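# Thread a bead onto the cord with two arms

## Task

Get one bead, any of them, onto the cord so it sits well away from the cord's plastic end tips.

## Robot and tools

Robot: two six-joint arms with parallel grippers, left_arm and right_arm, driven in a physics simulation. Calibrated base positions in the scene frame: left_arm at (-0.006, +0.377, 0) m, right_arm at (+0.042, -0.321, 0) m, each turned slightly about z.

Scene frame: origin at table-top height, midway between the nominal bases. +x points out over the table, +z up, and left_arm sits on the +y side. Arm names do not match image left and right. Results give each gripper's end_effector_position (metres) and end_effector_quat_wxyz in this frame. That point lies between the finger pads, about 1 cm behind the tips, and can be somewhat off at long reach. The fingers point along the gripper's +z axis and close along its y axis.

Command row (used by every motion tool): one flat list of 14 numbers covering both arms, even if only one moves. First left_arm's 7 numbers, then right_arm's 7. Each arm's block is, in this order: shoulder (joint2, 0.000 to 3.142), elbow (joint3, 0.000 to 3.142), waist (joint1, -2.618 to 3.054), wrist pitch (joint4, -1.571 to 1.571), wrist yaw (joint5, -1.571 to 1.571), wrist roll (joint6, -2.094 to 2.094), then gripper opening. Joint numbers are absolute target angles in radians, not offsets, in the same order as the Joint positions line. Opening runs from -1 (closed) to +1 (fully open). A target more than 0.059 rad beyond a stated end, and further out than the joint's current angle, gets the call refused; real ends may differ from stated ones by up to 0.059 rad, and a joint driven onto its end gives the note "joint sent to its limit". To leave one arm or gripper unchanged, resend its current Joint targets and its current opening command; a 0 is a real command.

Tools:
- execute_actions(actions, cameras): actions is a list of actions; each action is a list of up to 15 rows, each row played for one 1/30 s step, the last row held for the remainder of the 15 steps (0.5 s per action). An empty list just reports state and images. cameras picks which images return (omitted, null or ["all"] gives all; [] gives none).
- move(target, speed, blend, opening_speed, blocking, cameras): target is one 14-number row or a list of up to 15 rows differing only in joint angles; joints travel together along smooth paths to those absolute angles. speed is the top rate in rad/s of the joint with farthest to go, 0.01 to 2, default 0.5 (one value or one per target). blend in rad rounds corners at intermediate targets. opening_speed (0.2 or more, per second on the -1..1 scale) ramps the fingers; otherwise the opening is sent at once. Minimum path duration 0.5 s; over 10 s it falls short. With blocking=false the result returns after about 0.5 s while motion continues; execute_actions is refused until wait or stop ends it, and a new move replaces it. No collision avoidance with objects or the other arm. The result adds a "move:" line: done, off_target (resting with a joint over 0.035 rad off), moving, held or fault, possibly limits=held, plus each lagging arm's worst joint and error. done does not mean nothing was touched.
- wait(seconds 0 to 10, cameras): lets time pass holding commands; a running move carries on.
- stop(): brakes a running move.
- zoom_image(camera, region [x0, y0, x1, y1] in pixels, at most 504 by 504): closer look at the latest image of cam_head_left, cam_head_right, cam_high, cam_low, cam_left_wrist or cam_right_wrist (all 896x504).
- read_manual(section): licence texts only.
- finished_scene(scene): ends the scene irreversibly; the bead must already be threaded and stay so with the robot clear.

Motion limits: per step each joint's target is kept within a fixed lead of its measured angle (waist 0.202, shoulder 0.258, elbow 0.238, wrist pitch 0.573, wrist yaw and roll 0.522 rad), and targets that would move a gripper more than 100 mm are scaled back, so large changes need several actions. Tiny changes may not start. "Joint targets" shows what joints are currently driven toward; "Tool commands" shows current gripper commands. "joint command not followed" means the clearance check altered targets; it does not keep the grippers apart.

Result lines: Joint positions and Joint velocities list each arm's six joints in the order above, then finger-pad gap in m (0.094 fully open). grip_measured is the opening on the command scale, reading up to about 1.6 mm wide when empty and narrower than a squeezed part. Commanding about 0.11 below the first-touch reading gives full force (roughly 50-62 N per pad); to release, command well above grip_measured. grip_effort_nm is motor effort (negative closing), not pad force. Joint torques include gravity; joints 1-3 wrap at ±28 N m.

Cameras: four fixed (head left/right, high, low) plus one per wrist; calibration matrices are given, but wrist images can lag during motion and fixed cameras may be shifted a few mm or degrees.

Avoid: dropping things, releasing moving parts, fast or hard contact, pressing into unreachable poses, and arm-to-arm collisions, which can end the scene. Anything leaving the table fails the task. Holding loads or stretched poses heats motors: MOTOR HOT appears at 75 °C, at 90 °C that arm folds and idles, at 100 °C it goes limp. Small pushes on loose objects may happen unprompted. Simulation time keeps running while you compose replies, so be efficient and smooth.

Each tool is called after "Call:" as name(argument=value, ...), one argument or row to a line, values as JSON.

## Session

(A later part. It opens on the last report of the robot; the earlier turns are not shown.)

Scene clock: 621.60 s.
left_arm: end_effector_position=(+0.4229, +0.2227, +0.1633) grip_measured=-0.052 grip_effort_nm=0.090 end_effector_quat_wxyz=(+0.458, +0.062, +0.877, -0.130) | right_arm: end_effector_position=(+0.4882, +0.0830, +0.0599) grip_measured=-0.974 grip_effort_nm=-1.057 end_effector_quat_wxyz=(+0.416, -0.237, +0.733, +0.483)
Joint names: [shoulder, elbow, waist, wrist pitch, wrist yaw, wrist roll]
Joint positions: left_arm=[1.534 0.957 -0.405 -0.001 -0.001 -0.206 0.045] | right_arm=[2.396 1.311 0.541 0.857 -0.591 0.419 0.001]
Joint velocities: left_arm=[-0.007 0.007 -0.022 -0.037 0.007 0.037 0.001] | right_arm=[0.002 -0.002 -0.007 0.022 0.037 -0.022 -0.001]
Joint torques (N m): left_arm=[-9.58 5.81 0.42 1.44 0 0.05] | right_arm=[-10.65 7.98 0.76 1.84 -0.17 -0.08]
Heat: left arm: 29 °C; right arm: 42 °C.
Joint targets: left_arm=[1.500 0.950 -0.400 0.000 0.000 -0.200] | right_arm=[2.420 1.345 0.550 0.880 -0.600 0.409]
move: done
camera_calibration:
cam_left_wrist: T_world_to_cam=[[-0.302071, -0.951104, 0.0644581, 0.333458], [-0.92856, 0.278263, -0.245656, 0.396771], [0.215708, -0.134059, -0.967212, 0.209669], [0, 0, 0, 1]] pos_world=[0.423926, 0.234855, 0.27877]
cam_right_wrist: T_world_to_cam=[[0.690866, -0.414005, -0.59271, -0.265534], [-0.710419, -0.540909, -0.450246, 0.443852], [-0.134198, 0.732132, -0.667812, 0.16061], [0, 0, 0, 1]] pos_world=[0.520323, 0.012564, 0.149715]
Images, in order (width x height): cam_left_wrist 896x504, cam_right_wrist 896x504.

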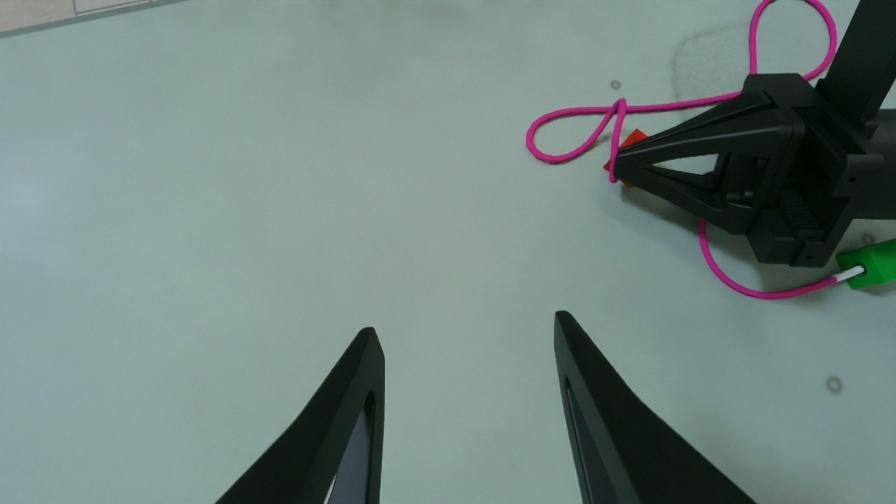

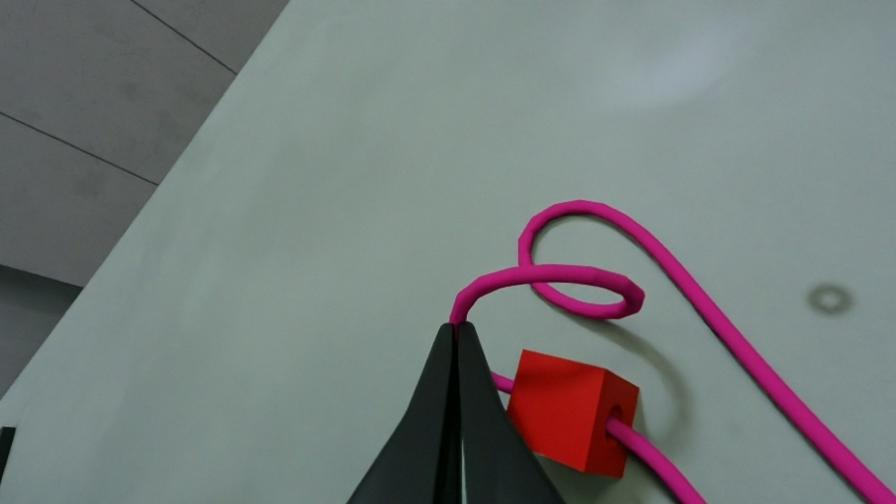

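Call:
move(
  target=[1.5,0.95,-0.4,0,0,-0.2,-0.05,2.42,1.345,0.55,0.88,-0.6,0.409,-0.6],
  opening_speed=0.3,
  cameras=["cam_right_wrist"],
)

Call:
move(
  target=[
    [1.5,0.95,-0.4,0,0,-0.2,-0.05,2.16,0.966,0.465,1.02,-0.6,0.409,-0.6],
    [1.5,0.95,-0.4,0,0,-0.2,-0.05,1.95,1.2,0.42,0.0,-0.6,-0.478,-0.6],
  ],
  speed=0.35,
)

Call:
zoom_image(
  camera="cam_left_wrist",
  region=[500, 30, 860, 250],
)

Scene clock: 630.10 s.
left_arm: end_effector_position=(+0.4229, +0.2227, +0.1632) grip_measured=-0.052 grip_effort_nm=0.090 end_effector_quat_wxyz=(+0.458, +0.062, +0.877, -0.130) | right_arm: end_effector_position=(+0.4883, +0.0830, +0.0600) grip_measured=-0.603 grip_effort_nm=0.125 end_effector_quat_wxyz=(+0.416, -0.237, +0.733, +0.483)
Joint names: [shoulder, elbow, waist, wrist pitch, wrist yaw, wrist roll]
Joint positions: left_arm=[1.534 0.957 -0.405 -0.002 -0.001 -0.206 0.045] | right_arm=[2.396 1.311 0.541 0.858 -0.591 0.419 0.019]
Joint velocities: left_arm=[-0.007 0.002 0.007 -0.022 0.022 -0.066 -0.001] | right_arm=[-0.022 -0.007 0.002 -0.051 0.022 0.037 0]
Joint torques (N m): left_arm=[-9.59 5.79 0.4 1.44 -0.01 0.05] | right_arm=[-10.63 8.06 0.81 1.86 -0.17 -0.08]
Heat: left arm: 29 °C; right arm: 41 °C.
Joint targets: left_arm=[1.500 0.950 -0.400 0.000 0.000 -0.200] | right_arm=[2.420 1.345 0.550 0.880 -0.600 0.409]
move: done
camera_calibration:
cam_right_wrist: T_world_to_cam=[[0.691247, -0.413761, -0.592435, -0.265674], [-0.710129, -0.540724, -0.450925, 0.443843], [-0.133769, 0.732406, -0.667598, 0.160462], [0, 0, 0, 1]] pos_world=[0.520297, 0.0125473, 0.149869]
Images, in order (width x height): cam_right_wrist 896x504.

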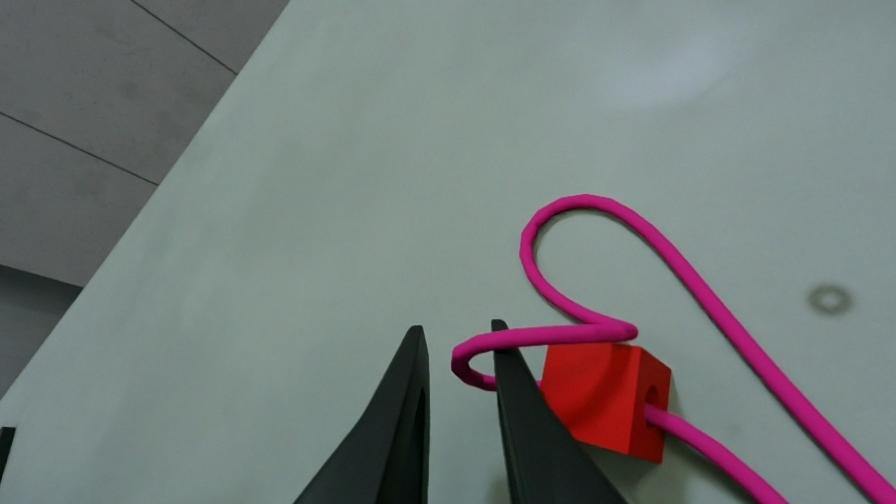

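Scene clock: 634.90 s.
left_arm: end_effector_position=(+0.4229, +0.2227, +0.1632) grip_measured=-0.052 grip_effort_nm=0.090 end_effector_quat_wxyz=(+0.458, +0.062, +0.877, -0.130) | right_arm: end_effector_position=(+0.4338, -0.0170, +0.0591) grip_measured=-0.603 grip_effort_nm=0.120 end_effector_quat_wxyz=(+0.352, -0.493, +0.748, +0.269)
Joint names: [shoulder, elbow, waist, wrist pitch, wrist yaw, wrist roll]
Joint positions: left_arm=[1.534 0.957 -0.405 -0.002 -0.001 -0.206 0.045] | right_arm=[1.993 1.162 0.429 0.01 -0.593 -0.471 0.019]
Joint velocities: left_arm=[-0.002 -0.007 -0.007 -0.022 -0.007 -0.022 -0.001] | right_arm=[-0.007 0.007 -0.007 0.007 -0.11 -0.007 -0.001]
Joint torques (N m): left_arm=[-9.58 5.79 0.42 1.44 -0.01 0.05] | right_arm=[-13.56 8.91 -0.81 1.11 -0.3 -0.06]
Heat: left arm: 29 °C; right arm: 42 °C.
Joint targets: left_arm=[1.500 0.950 -0.400 0.000 0.000 -0.200] | right_arm=[1.950 1.200 0.420 0.000 -0.600 -0.478]
move: off_target (right_arm); right_arm: the shoulder is farthest, 0.043 rad from its target
camera_calibration:
cam_left_wrist: T_world_to_cam=[[-0.302048, -0.951112, 0.0644425, 0.33346], [-0.928648, 0.278295, -0.245287, 0.396671], [0.215361, -0.133933, -0.967306, 0.209739], [0, 0, 0, 1]] pos_world=[0.423919, 0.234857, 0.278692]
cam_right_wrist: T_world_to_cam=[[0.8968, -0.421305, -0.135099, -0.386285], [-0.439698, -0.882602, -0.16637, 0.210739], [-0.0491466, 0.208603, -0.976765, 0.19853], [0, 0, 0, 1]] pos_world=[0.448839, -0.0181591, 0.176791]

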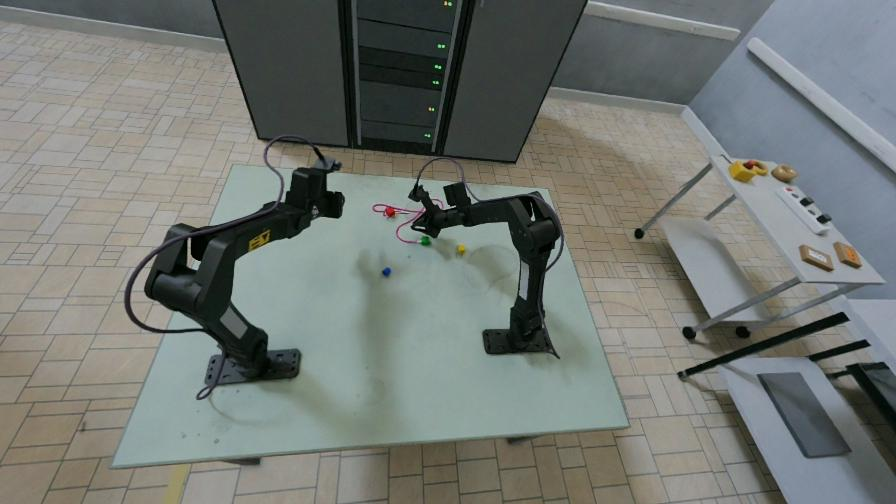

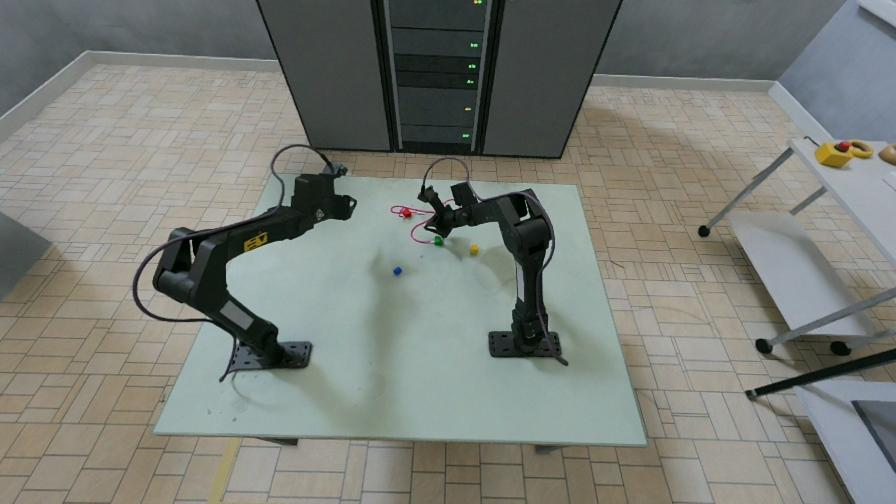

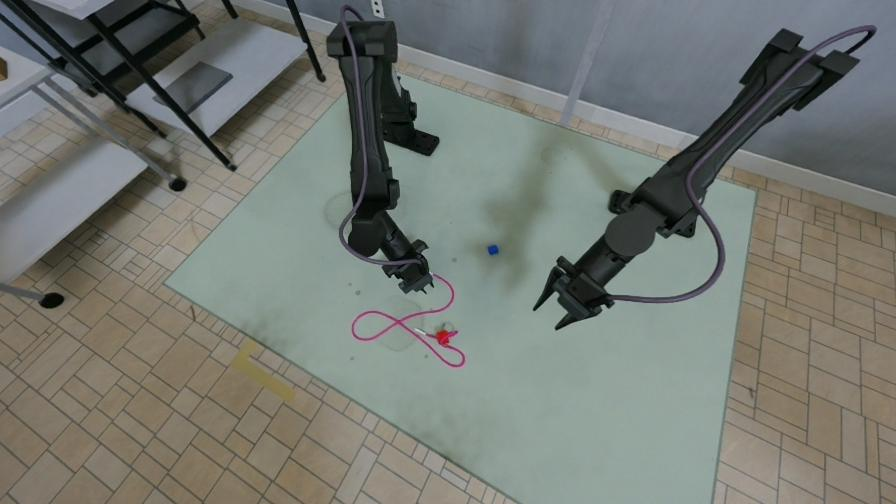

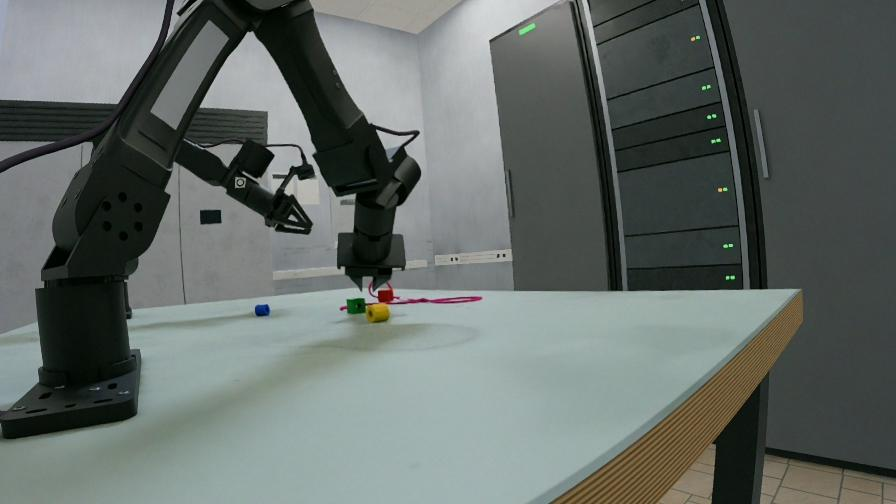

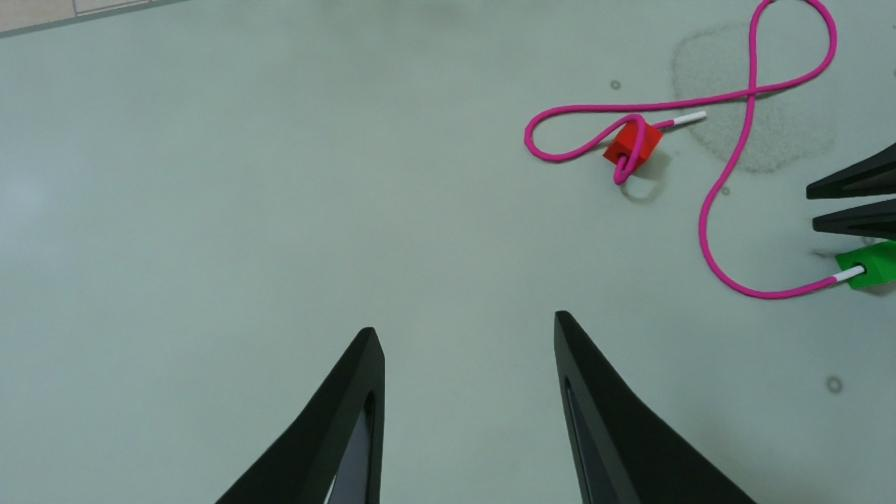

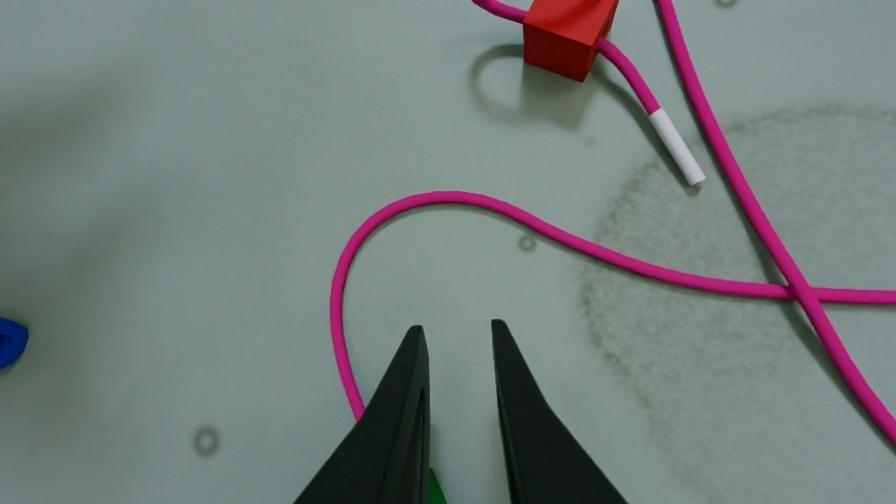

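Scaled by 1.400 from the camera's 896x504 image, which has a finer 1280x720 frame.

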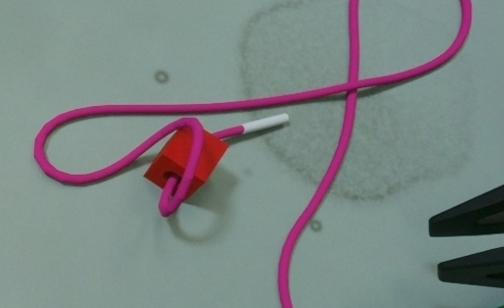

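Call:
move(
  target=[1.5,0.95,-0.4,0,0,-0.2,-0.05,2.233,1.627,0.402,-0.13,-0.6,-0.478,-0.5],
  speed=0.3,
  cameras=["cam_left_wrist","cam_right_wrist"],
)

Scene clock: 652.67 s.
left_arm: end_effector_position=(+0.4229, +0.2227, +0.1632) grip_measured=-0.052 grip_effort_nm=0.095 end_effector_quat_wxyz=(+0.458, +0.062, +0.877, -0.130) | right_arm: end_effector_position=(+0.5161, +0.0120, +0.0855) grip_measured=-0.503 grip_effort_nm=0.120 end_effector_quat_wxyz=(+0.386, -0.490, +0.736, +0.261)
Joint names: [shoulder, elbow, waist, wrist pitch, wrist yaw, wrist roll]
Joint positions: left_arm=[1.534 0.957 -0.405 -0.002 -0.001 -0.206 0.045] | right_arm=[2.214 1.584 0.411 -0.12 -0.593 -0.472 0.023]
Joint velocities: left_arm=[-0.022 0.007 -0.022 -0.022 0.007 -0.007 -0.001] | right_arm=[0.017 -0.007 -0.017 -0.022 0.037 0.007 0.001]
Joint torques (N m): left_arm=[-9.58 5.81 0.42 1.44 -0.01 0.04] | right_arm=[-11 9.87 -0.72 1.15 -0.29 -0.07]
Heat: left arm: 29 °C; right arm: 43 °C.
Joint targets: left_arm=[1.500 0.950 -0.400 0.000 0.000 -0.200] | right_arm=[2.233 1.627 0.402 -0.130 -0.600 -0.478]
move: off_target (right_arm); right_arm: the elbow is farthest, 0.043 rad from its target
camera_calibration:
cam_left_wrist: T_world_to_cam=[[-0.302048, -0.951112, 0.0644425, 0.33346], [-0.928648, 0.278295, -0.245287, 0.396671], [0.215361, -0.133933, -0.967306, 0.209739], [0, 0, 0, 1]] pos_world=[0.423919, 0.234857, 0.278692]
cam_right_wrist: T_world_to_cam=[[0.896785, -0.433336, -0.0894182, -0.448084], [-0.442076, -0.86903, -0.22216, 0.282691], [0.0185628, 0.238759, -0.970901, 0.18646], [0, 0, 0, 1]] pos_world=[0.523344, 0.00697712, 0.20377]
Images, in order (width x height): cam_left_wrist 896x504, cam_right_wrist 896x504.

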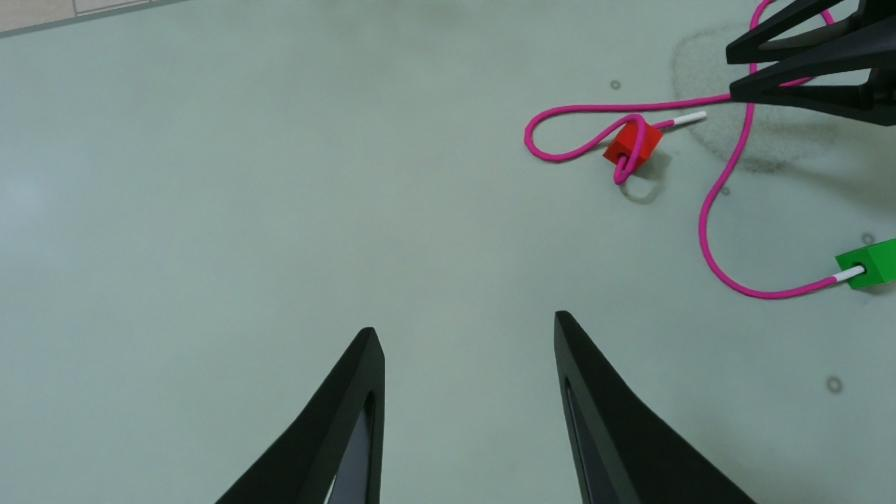

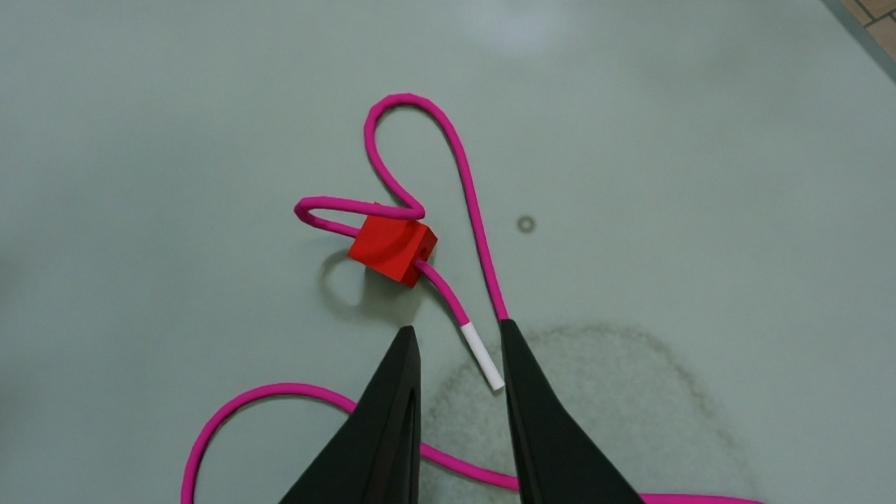

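Call:
move(
  target=[1.5,0.95,-0.4,0,0,-0.2,-0.05,2.311,1.505,0.402,0.04,-0.6,-0.478,-0.68],
  speed=0.1,
  cameras=["cam_left_wrist","cam_right_wrist"],
)

Call:
zoom_image(
  camera="cam_right_wrist",
  region=[380, 250, 560, 400],
)

Scene clock: 676.37 s.
left_arm: end_effector_position=(+0.4229, +0.2227, +0.1632) grip_measured=-0.052 grip_effort_nm=0.085 end_effector_quat_wxyz=(+0.458, +0.062, +0.877, -0.130) | right_arm: end_effector_position=(+0.5157, +0.0118, +0.0398) grip_measured=-0.677 grip_effort_nm=-0.173 end_effector_quat_wxyz=(+0.384, -0.490, +0.738, +0.262)
Joint names: [shoulder, elbow, waist, wrist pitch, wrist yaw, wrist roll]
Joint positions: left_arm=[1.534 0.957 -0.405 -0.002 -0.001 -0.206 0.045] | right_arm=[2.292 1.522 0.411 0.015 -0.593 -0.472 0.015]
Joint velocities: left_arm=[0.002 -0.007 -0.002 0.022 0.022 -0.037 0] | right_arm=[-0.007 -0.002 0.007 -0.037 0.081 -0.007 0.001]
Joint torques (N m): left_arm=[-9.58 5.81 0.42 1.44 0 0.05] | right_arm=[-11.22 4.96 -0.69 1.55 -0.3 -0.06]
Heat: left arm: 29 °C; right arm: 38 °C.
Joint targets: left_arm=[1.500 0.950 -0.400 0.000 0.000 -0.200] | right_arm=[2.311 1.505 0.402 0.040 -0.600 -0.478]
move: done
camera_calibration:
cam_left_wrist: T_world_to_cam=[[-0.302048, -0.951112, 0.0644425, 0.33346], [-0.928648, 0.278295, -0.245287, 0.396671], [0.215361, -0.133933, -0.967306, 0.209739], [0, 0, 0, 1]] pos_world=[0.423919, 0.234857, 0.278692]
cam_right_wrist: T_world_to_cam=[[0.896313, -0.433558, -0.0930114, -0.451492], [-0.443216, -0.869564, -0.217756, 0.272607], [0.0135303, 0.236401, -0.971561, 0.144803], [0, 0, 0, 1]] pos_world=[0.523543, 0.00707017, 0.158053]
Images, in order (width x height): cam_left_wrist 896x504, cam_right_wrist 896x504.

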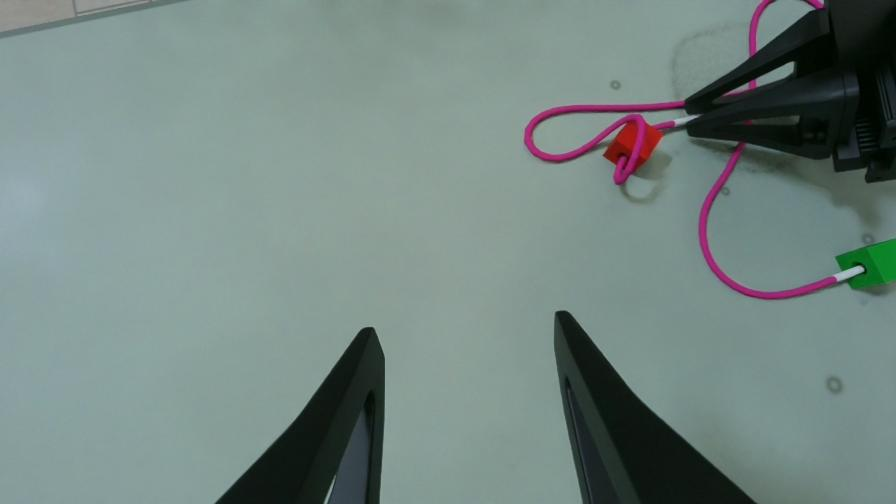

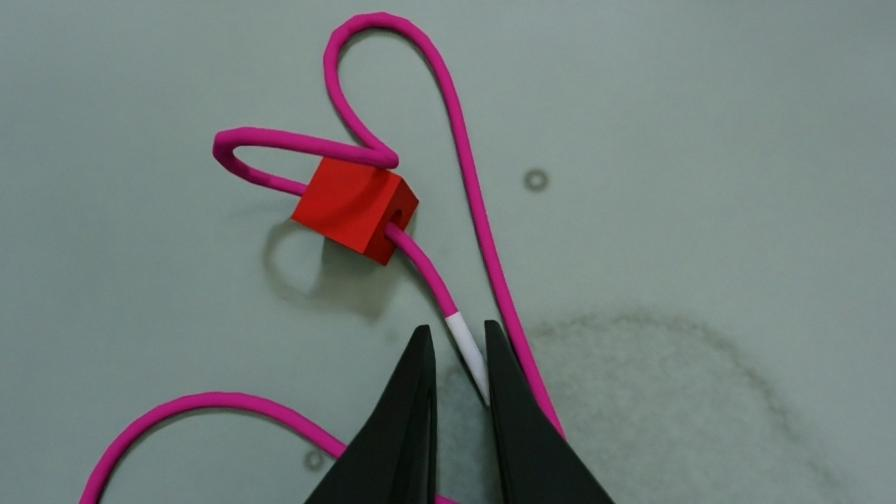

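Scaled by 2.800 from the camera's 896x504 image, which has a finer 1280x720 frame.

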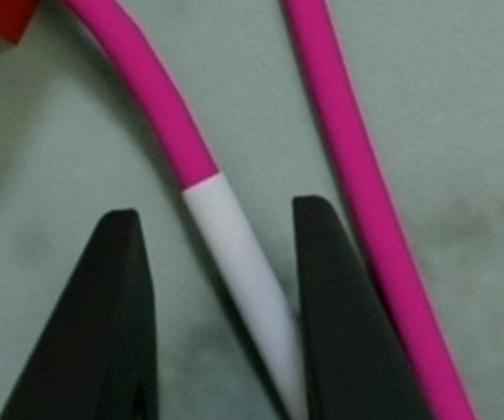

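Call:
move(
  target=[1.5,0.95,-0.4,0,0,-0.2,-0.05,2.323,1.495,0.402,0.062,-0.6,-0.478,-0.68],
  speed=0.06,
  cameras=[],
)

Call:
move(
  target=[1.5,0.95,-0.4,0,0,-0.2,-0.05,2.323,1.495,0.402,0.062,-0.6,-0.478,-1],
  opening_speed=0.3,
  cameras=["cam_right_wrist"],
)

Call:
zoom_image(
  camera="cam_right_wrist",
  region=[380, 250, 560, 400],
)

Scene clock: 683.57 s.
left_arm: end_effector_position=(+0.4229, +0.2227, +0.1632) grip_measured=-0.052 grip_effort_nm=0.090 end_effector_quat_wxyz=(+0.458, +0.062, +0.877, -0.130) | right_arm: end_effector_position=(+0.5162, +0.0121, +0.0360) grip_measured=-0.677 grip_effort_nm=-0.168 end_effector_quat_wxyz=(+0.387, -0.490, +0.736, +0.261)
Joint names: [shoulder, elbow, waist, wrist pitch, wrist yaw, wrist roll]
Joint positions: left_arm=[1.534 0.957 -0.405 -0.002 -0.001 -0.206 0.045] | right_arm=[2.301 1.514 0.411 0.039 -0.593 -0.472 0.015]
Joint velocities: left_arm=[-0.002 0.012 0.002 -0.022 -0.007 0.037 0] | right_arm=[-0.017 -0.002 0.007 -0.081 -0.11 -0.051 0]
Joint torques (N m): left_arm=[-9.59 5.79 0.42 1.44 0 0.05] | right_arm=[-10.92 4.75 -0.72 1.55 -0.29 -0.06]
Heat: left arm: 29 °C; right arm: 38 °C.
Joint targets: left_arm=[1.500 0.950 -0.400 0.000 0.000 -0.200] | right_arm=[2.323 1.495 0.402 0.062 -0.600 -0.478]
move: done
No camera images: "cameras" was empty.

Scene clock: 684.83 s.
left_arm: end_effector_position=(+0.4229, +0.2227, +0.1632) grip_measured=-0.052 grip_effort_nm=0.090 end_effector_quat_wxyz=(+0.458, +0.062, +0.877, -0.130) | right_arm: end_effector_position=(+0.5166, +0.0122, +0.0364) grip_measured=-0.938 grip_effort_nm=-1.018 end_effector_quat_wxyz=(+0.388, -0.490, +0.735, +0.261)
Joint names: [shoulder, elbow, waist, wrist pitch, wrist yaw, wrist roll]
Joint positions: left_arm=[1.534 0.957 -0.405 -0.002 -0.001 -0.206 0.045] | right_arm=[2.301 1.514 0.411 0.041 -0.593 -0.472 0.003]
Joint velocities: left_arm=[0.017 -0.002 -0.007 -0.007 -0.007 -0.051 -0.001] | right_arm=[-0.007 -0.007 0.022 -0.022 -0.037 0.051 -0.001]
Joint torques (N m): left_arm=[-9.59 5.79 0.39 1.44 -0.01 0.04] | right_arm=[-10.88 4.81 -0.75 1.51 -0.29 -0.03]
Heat: left arm: 29 °C; right arm: 38 °C.
Joint targets: left_arm=[1.500 0.950 -0.400 0.000 0.000 -0.200] | right_arm=[2.323 1.495 0.402 0.062 -0.600 -0.478]
move: done
camera_calibration:
cam_right_wrist: T_world_to_cam=[[0.89735, -0.432725, -0.0866675, -0.453162], [-0.440755, -0.868824, -0.225565, 0.27166], [0.0223086, 0.24061, -0.970366, 0.136733], [0, 0, 0, 1]] pos_world=[0.52333, 0.00703147, 0.154683]
Images, in order (width x height): cam_right_wrist 896x504.

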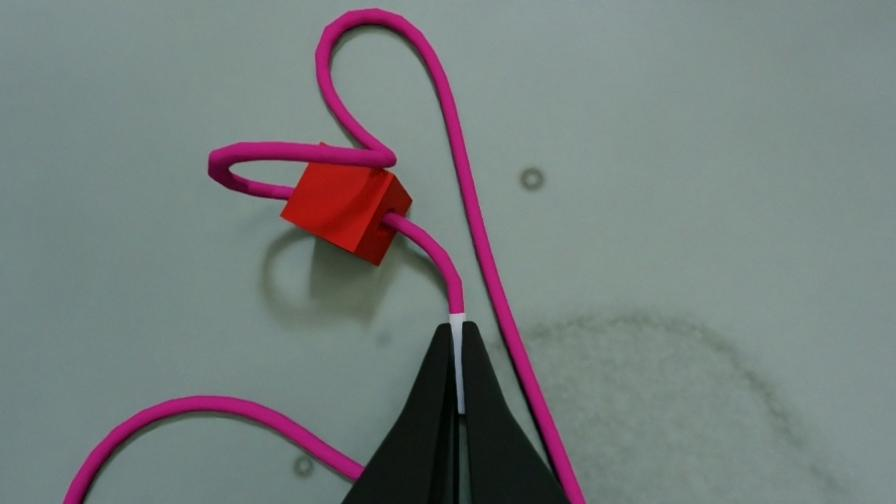

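Scaled by 2.800 from the camera's 896x504 image, which has a finer 1280x720 frame.

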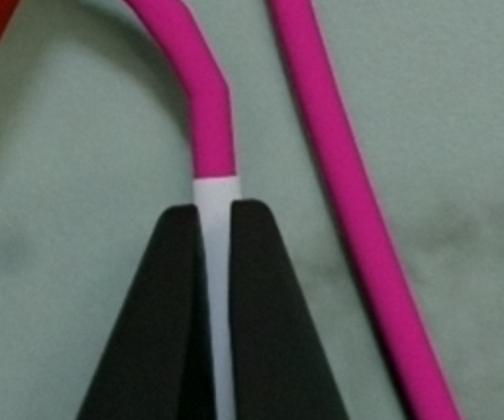

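Call:
move(
  target=[1.5,0.95,-0.4,0,0,-0.2,-0.05,2.093,1.78,0.405,-0.36,-0.6,-0.478,-1],
  speed=0.12,
)

Call:
zoom_image(
  camera="cam_low",
  region=[300, 210, 500, 340],
)

Scene clock: 695.60 s.
left_arm: end_effector_position=(+0.4229, +0.2227, +0.1632) grip_measured=-0.052 grip_effort_nm=0.090 end_effector_quat_wxyz=(+0.458, +0.062, +0.877, -0.130) | right_arm: end_effector_position=(+0.5155, +0.0117, +0.1494) grip_measured=-0.941 grip_effort_nm=-1.057 end_effector_quat_wxyz=(+0.384, -0.490, +0.738, +0.262)
Joint names: [shoulder, elbow, waist, wrist pitch, wrist yaw, wrist roll]
Joint positions: left_arm=[1.534 0.957 -0.405 -0.002 -0.001 -0.206 0.045] | right_arm=[2.143 1.738 0.411 -0.35 -0.593 -0.472 0.003]
Joint velocities: left_arm=[0.002 -0.002 -0.002 -0.081 -0.081 -0.007 0] | right_arm=[-0.012 0.002 -0.012 -0.066 -0.007 -0.037 0]
Joint torques (N m): left_arm=[-9.58 5.79 0.4 1.44 0 0.05] | right_arm=[-16.27 10.25 -0.46 1.17 -0.29 -0.05]
Heat: left arm: 29 °C; right arm: 42 °C.
Joint targets: left_arm=[1.500 0.950 -0.400 0.000 0.000 -0.200] | right_arm=[2.093 1.780 0.405 -0.360 -0.600 -0.478]
move: off_target (right_arm); right_arm: the shoulder is farthest, 0.050 rad from its target
camera_calibration:
cam_left_wrist: T_world_to_cam=[[-0.302048, -0.951112, 0.0644425, 0.33346], [-0.928648, 0.278295, -0.245287, 0.396671], [0.215361, -0.133933, -0.967306, 0.209739], [0, 0, 0, 1]] pos_world=[0.423919, 0.234857, 0.278692]
cam_right_wrist: T_world_to_cam=[[0.896512, -0.433118, -0.0931412, -0.441202], [-0.442822, -0.869793, -0.217645, 0.296125], [0.0132525, 0.236366, -0.971574, 0.251465], [0, 0, 0, 1]] pos_world=[0.523341, 0.00703645, 0.267673]

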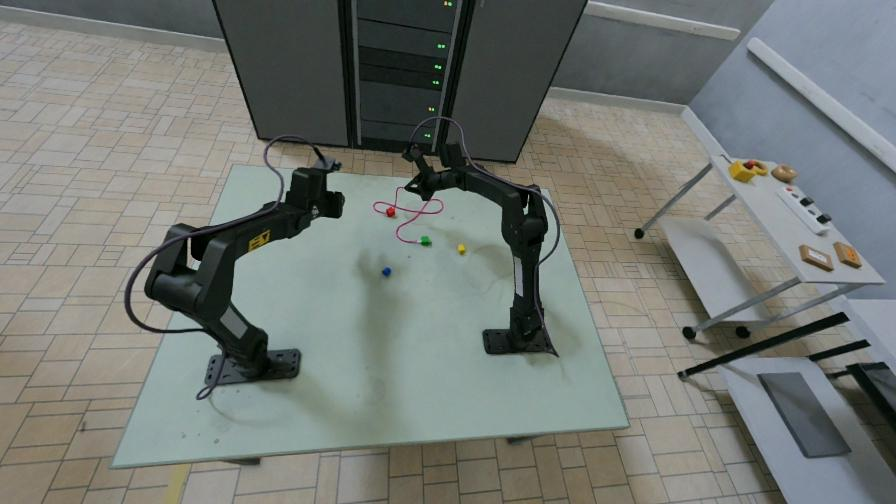

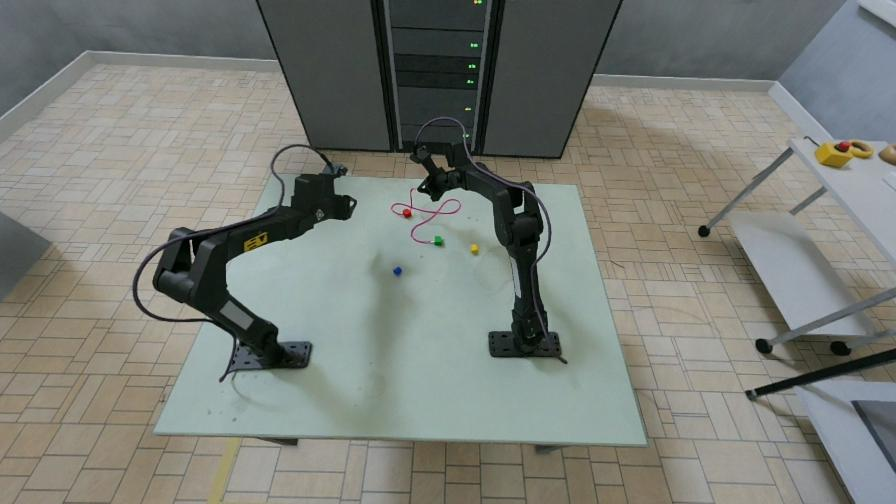

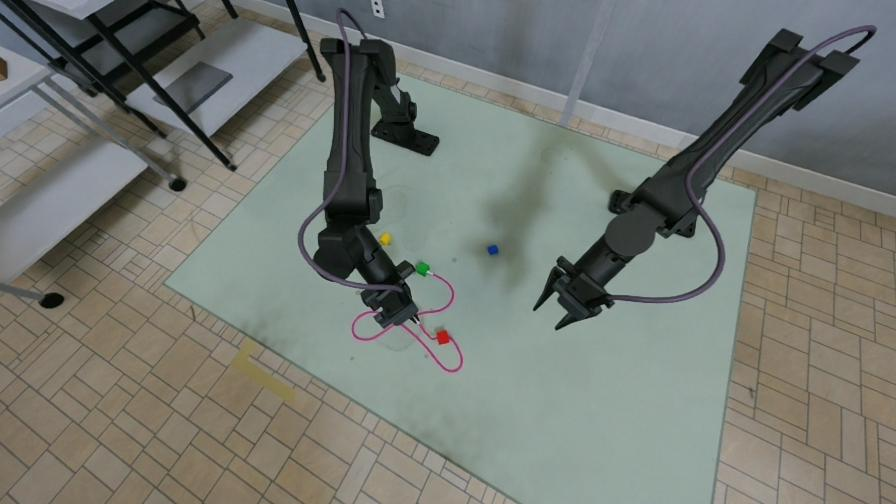

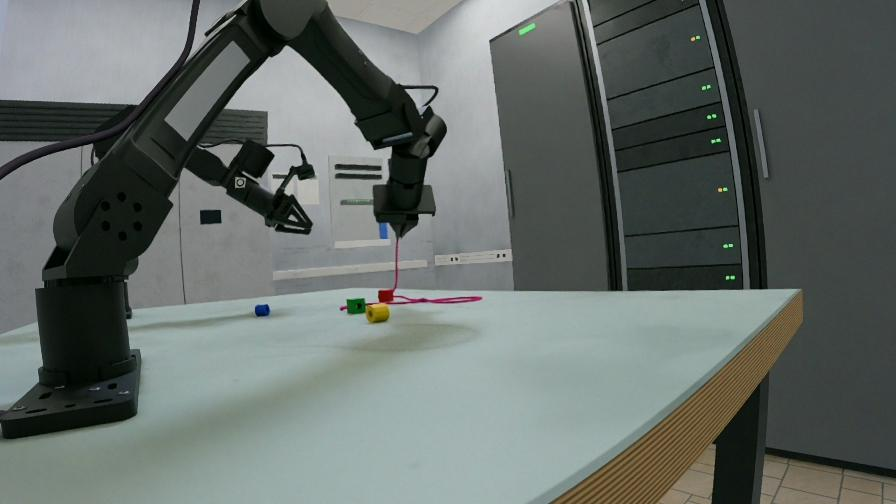

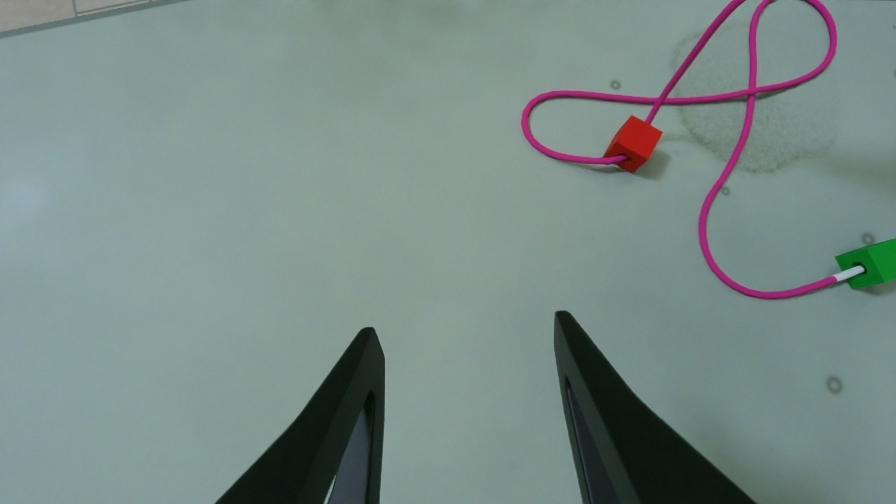

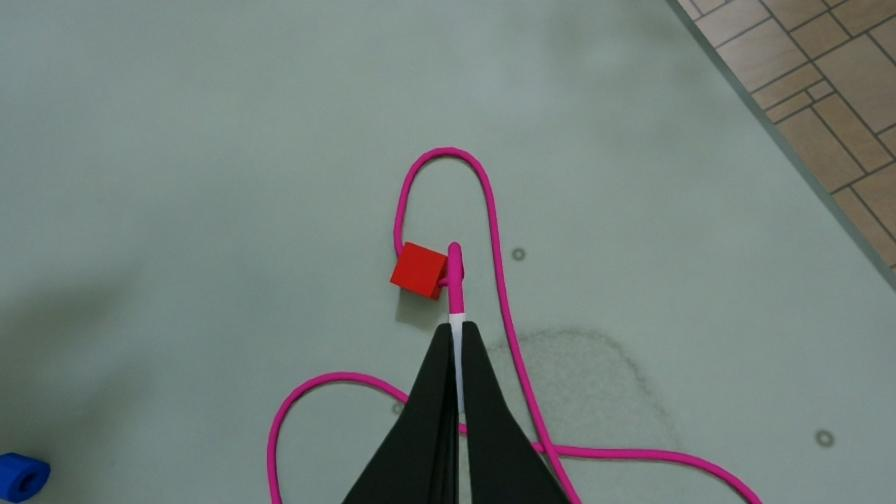

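Scaled by 2.520 from the camera's 896x504 image, which has a finer 1280x720 frame.

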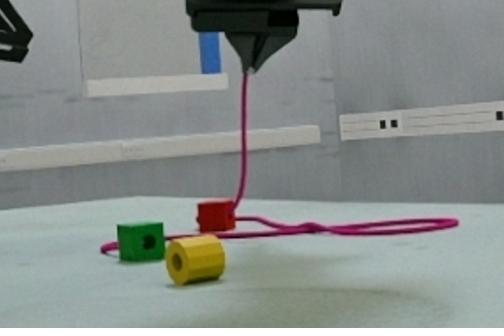

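Call:
move(
  target=[1.5,0.95,-0.4,0,0,-0.2,-0.05,2.215,1.41,0.352,0.03,-0.6,-0.478,-1],
  speed=0.2,
  cameras=["cam_left_wrist","cam_right_wrist"],
)

Scene clock: 716.37 s.
left_arm: end_effector_position=(+0.4229, +0.2227, +0.1632) grip_measured=-0.052 grip_effort_nm=0.095 end_effector_quat_wxyz=(+0.458, +0.062, +0.877, -0.130) | right_arm: end_effector_position=(+0.5117, -0.0207, +0.0517) grip_measured=-0.941 grip_effort_nm=-1.057 end_effector_quat_wxyz=(+0.384, -0.471, +0.753, +0.253)
Joint names: [shoulder, elbow, waist, wrist pitch, wrist yaw, wrist roll]
Joint positions: left_arm=[1.534 0.957 -0.405 -0.002 -0.001 -0.206 0.045] | right_arm=[2.2 1.425 0.36 0.005 -0.593 -0.472 0.003]
Joint velocities: left_arm=[0.007 -0.007 0.007 0.022 0.095 0.007 0] | right_arm=[-0.002 -0.017 0.002 -0.037 0.081 -0.051 -0.001]
Joint torques (N m): left_arm=[-9.59 5.81 0.42 1.44 0 0.05] | right_arm=[-10.73 5.09 -0.79 1.5 -0.27 -0.04]
Heat: left arm: 29 °C; right arm: 47 °C.
Joint targets: left_arm=[1.500 0.950 -0.400 0.000 0.000 -0.200] | right_arm=[2.215 1.410 0.352 0.030 -0.600 -0.478]
move: done
camera_calibration:
cam_left_wrist: T_world_to_cam=[[-0.302048, -0.951112, 0.0644425, 0.33346], [-0.928648, 0.278295, -0.245287, 0.396671], [0.215361, -0.133933, -0.967306, 0.209739], [0, 0, 0, 1]] pos_world=[0.423919, 0.234857, 0.278692]
cam_right_wrist: T_world_to_cam=[[0.8723, -0.478215, -0.101996, -0.449066], [-0.488813, -0.847534, -0.206755, 0.268441], [0.0124279, 0.23021, -0.973062, 0.164618], [0, 0, 0, 1]] pos_world=[0.520892, -0.0251335, 0.169882]
Images, in order (width x height): cam_left_wrist 896x504, cam_right_wrist 896x504.

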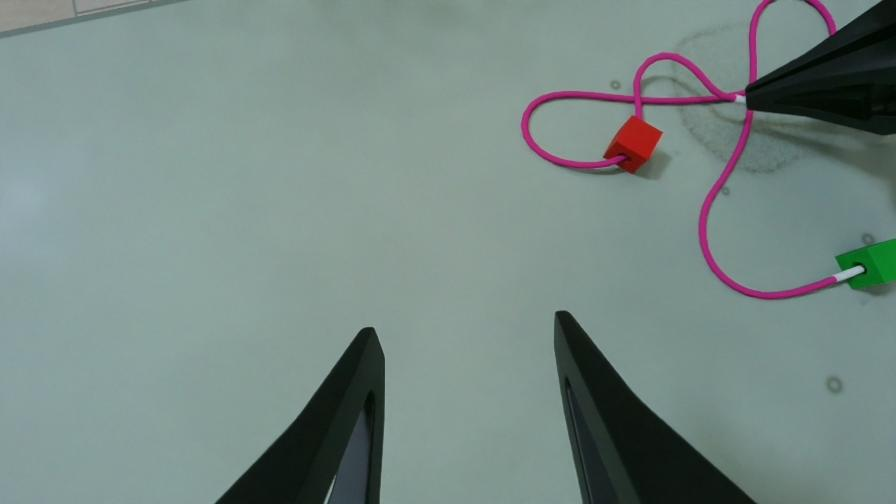

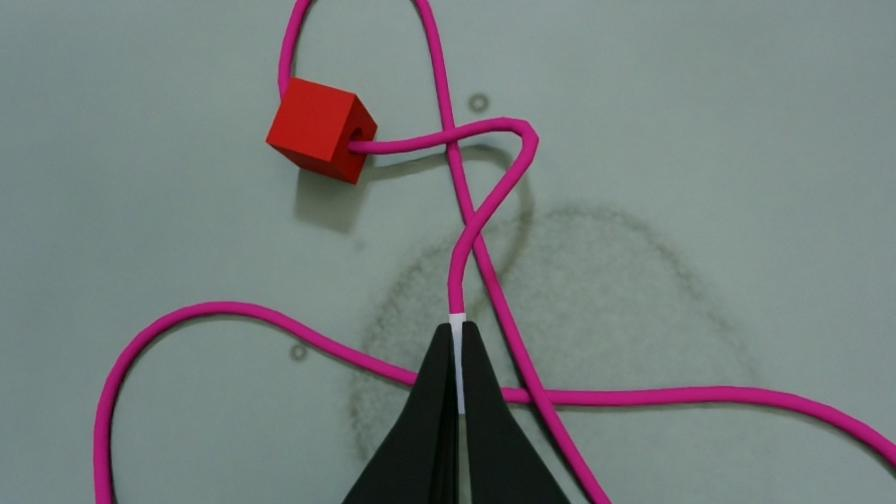

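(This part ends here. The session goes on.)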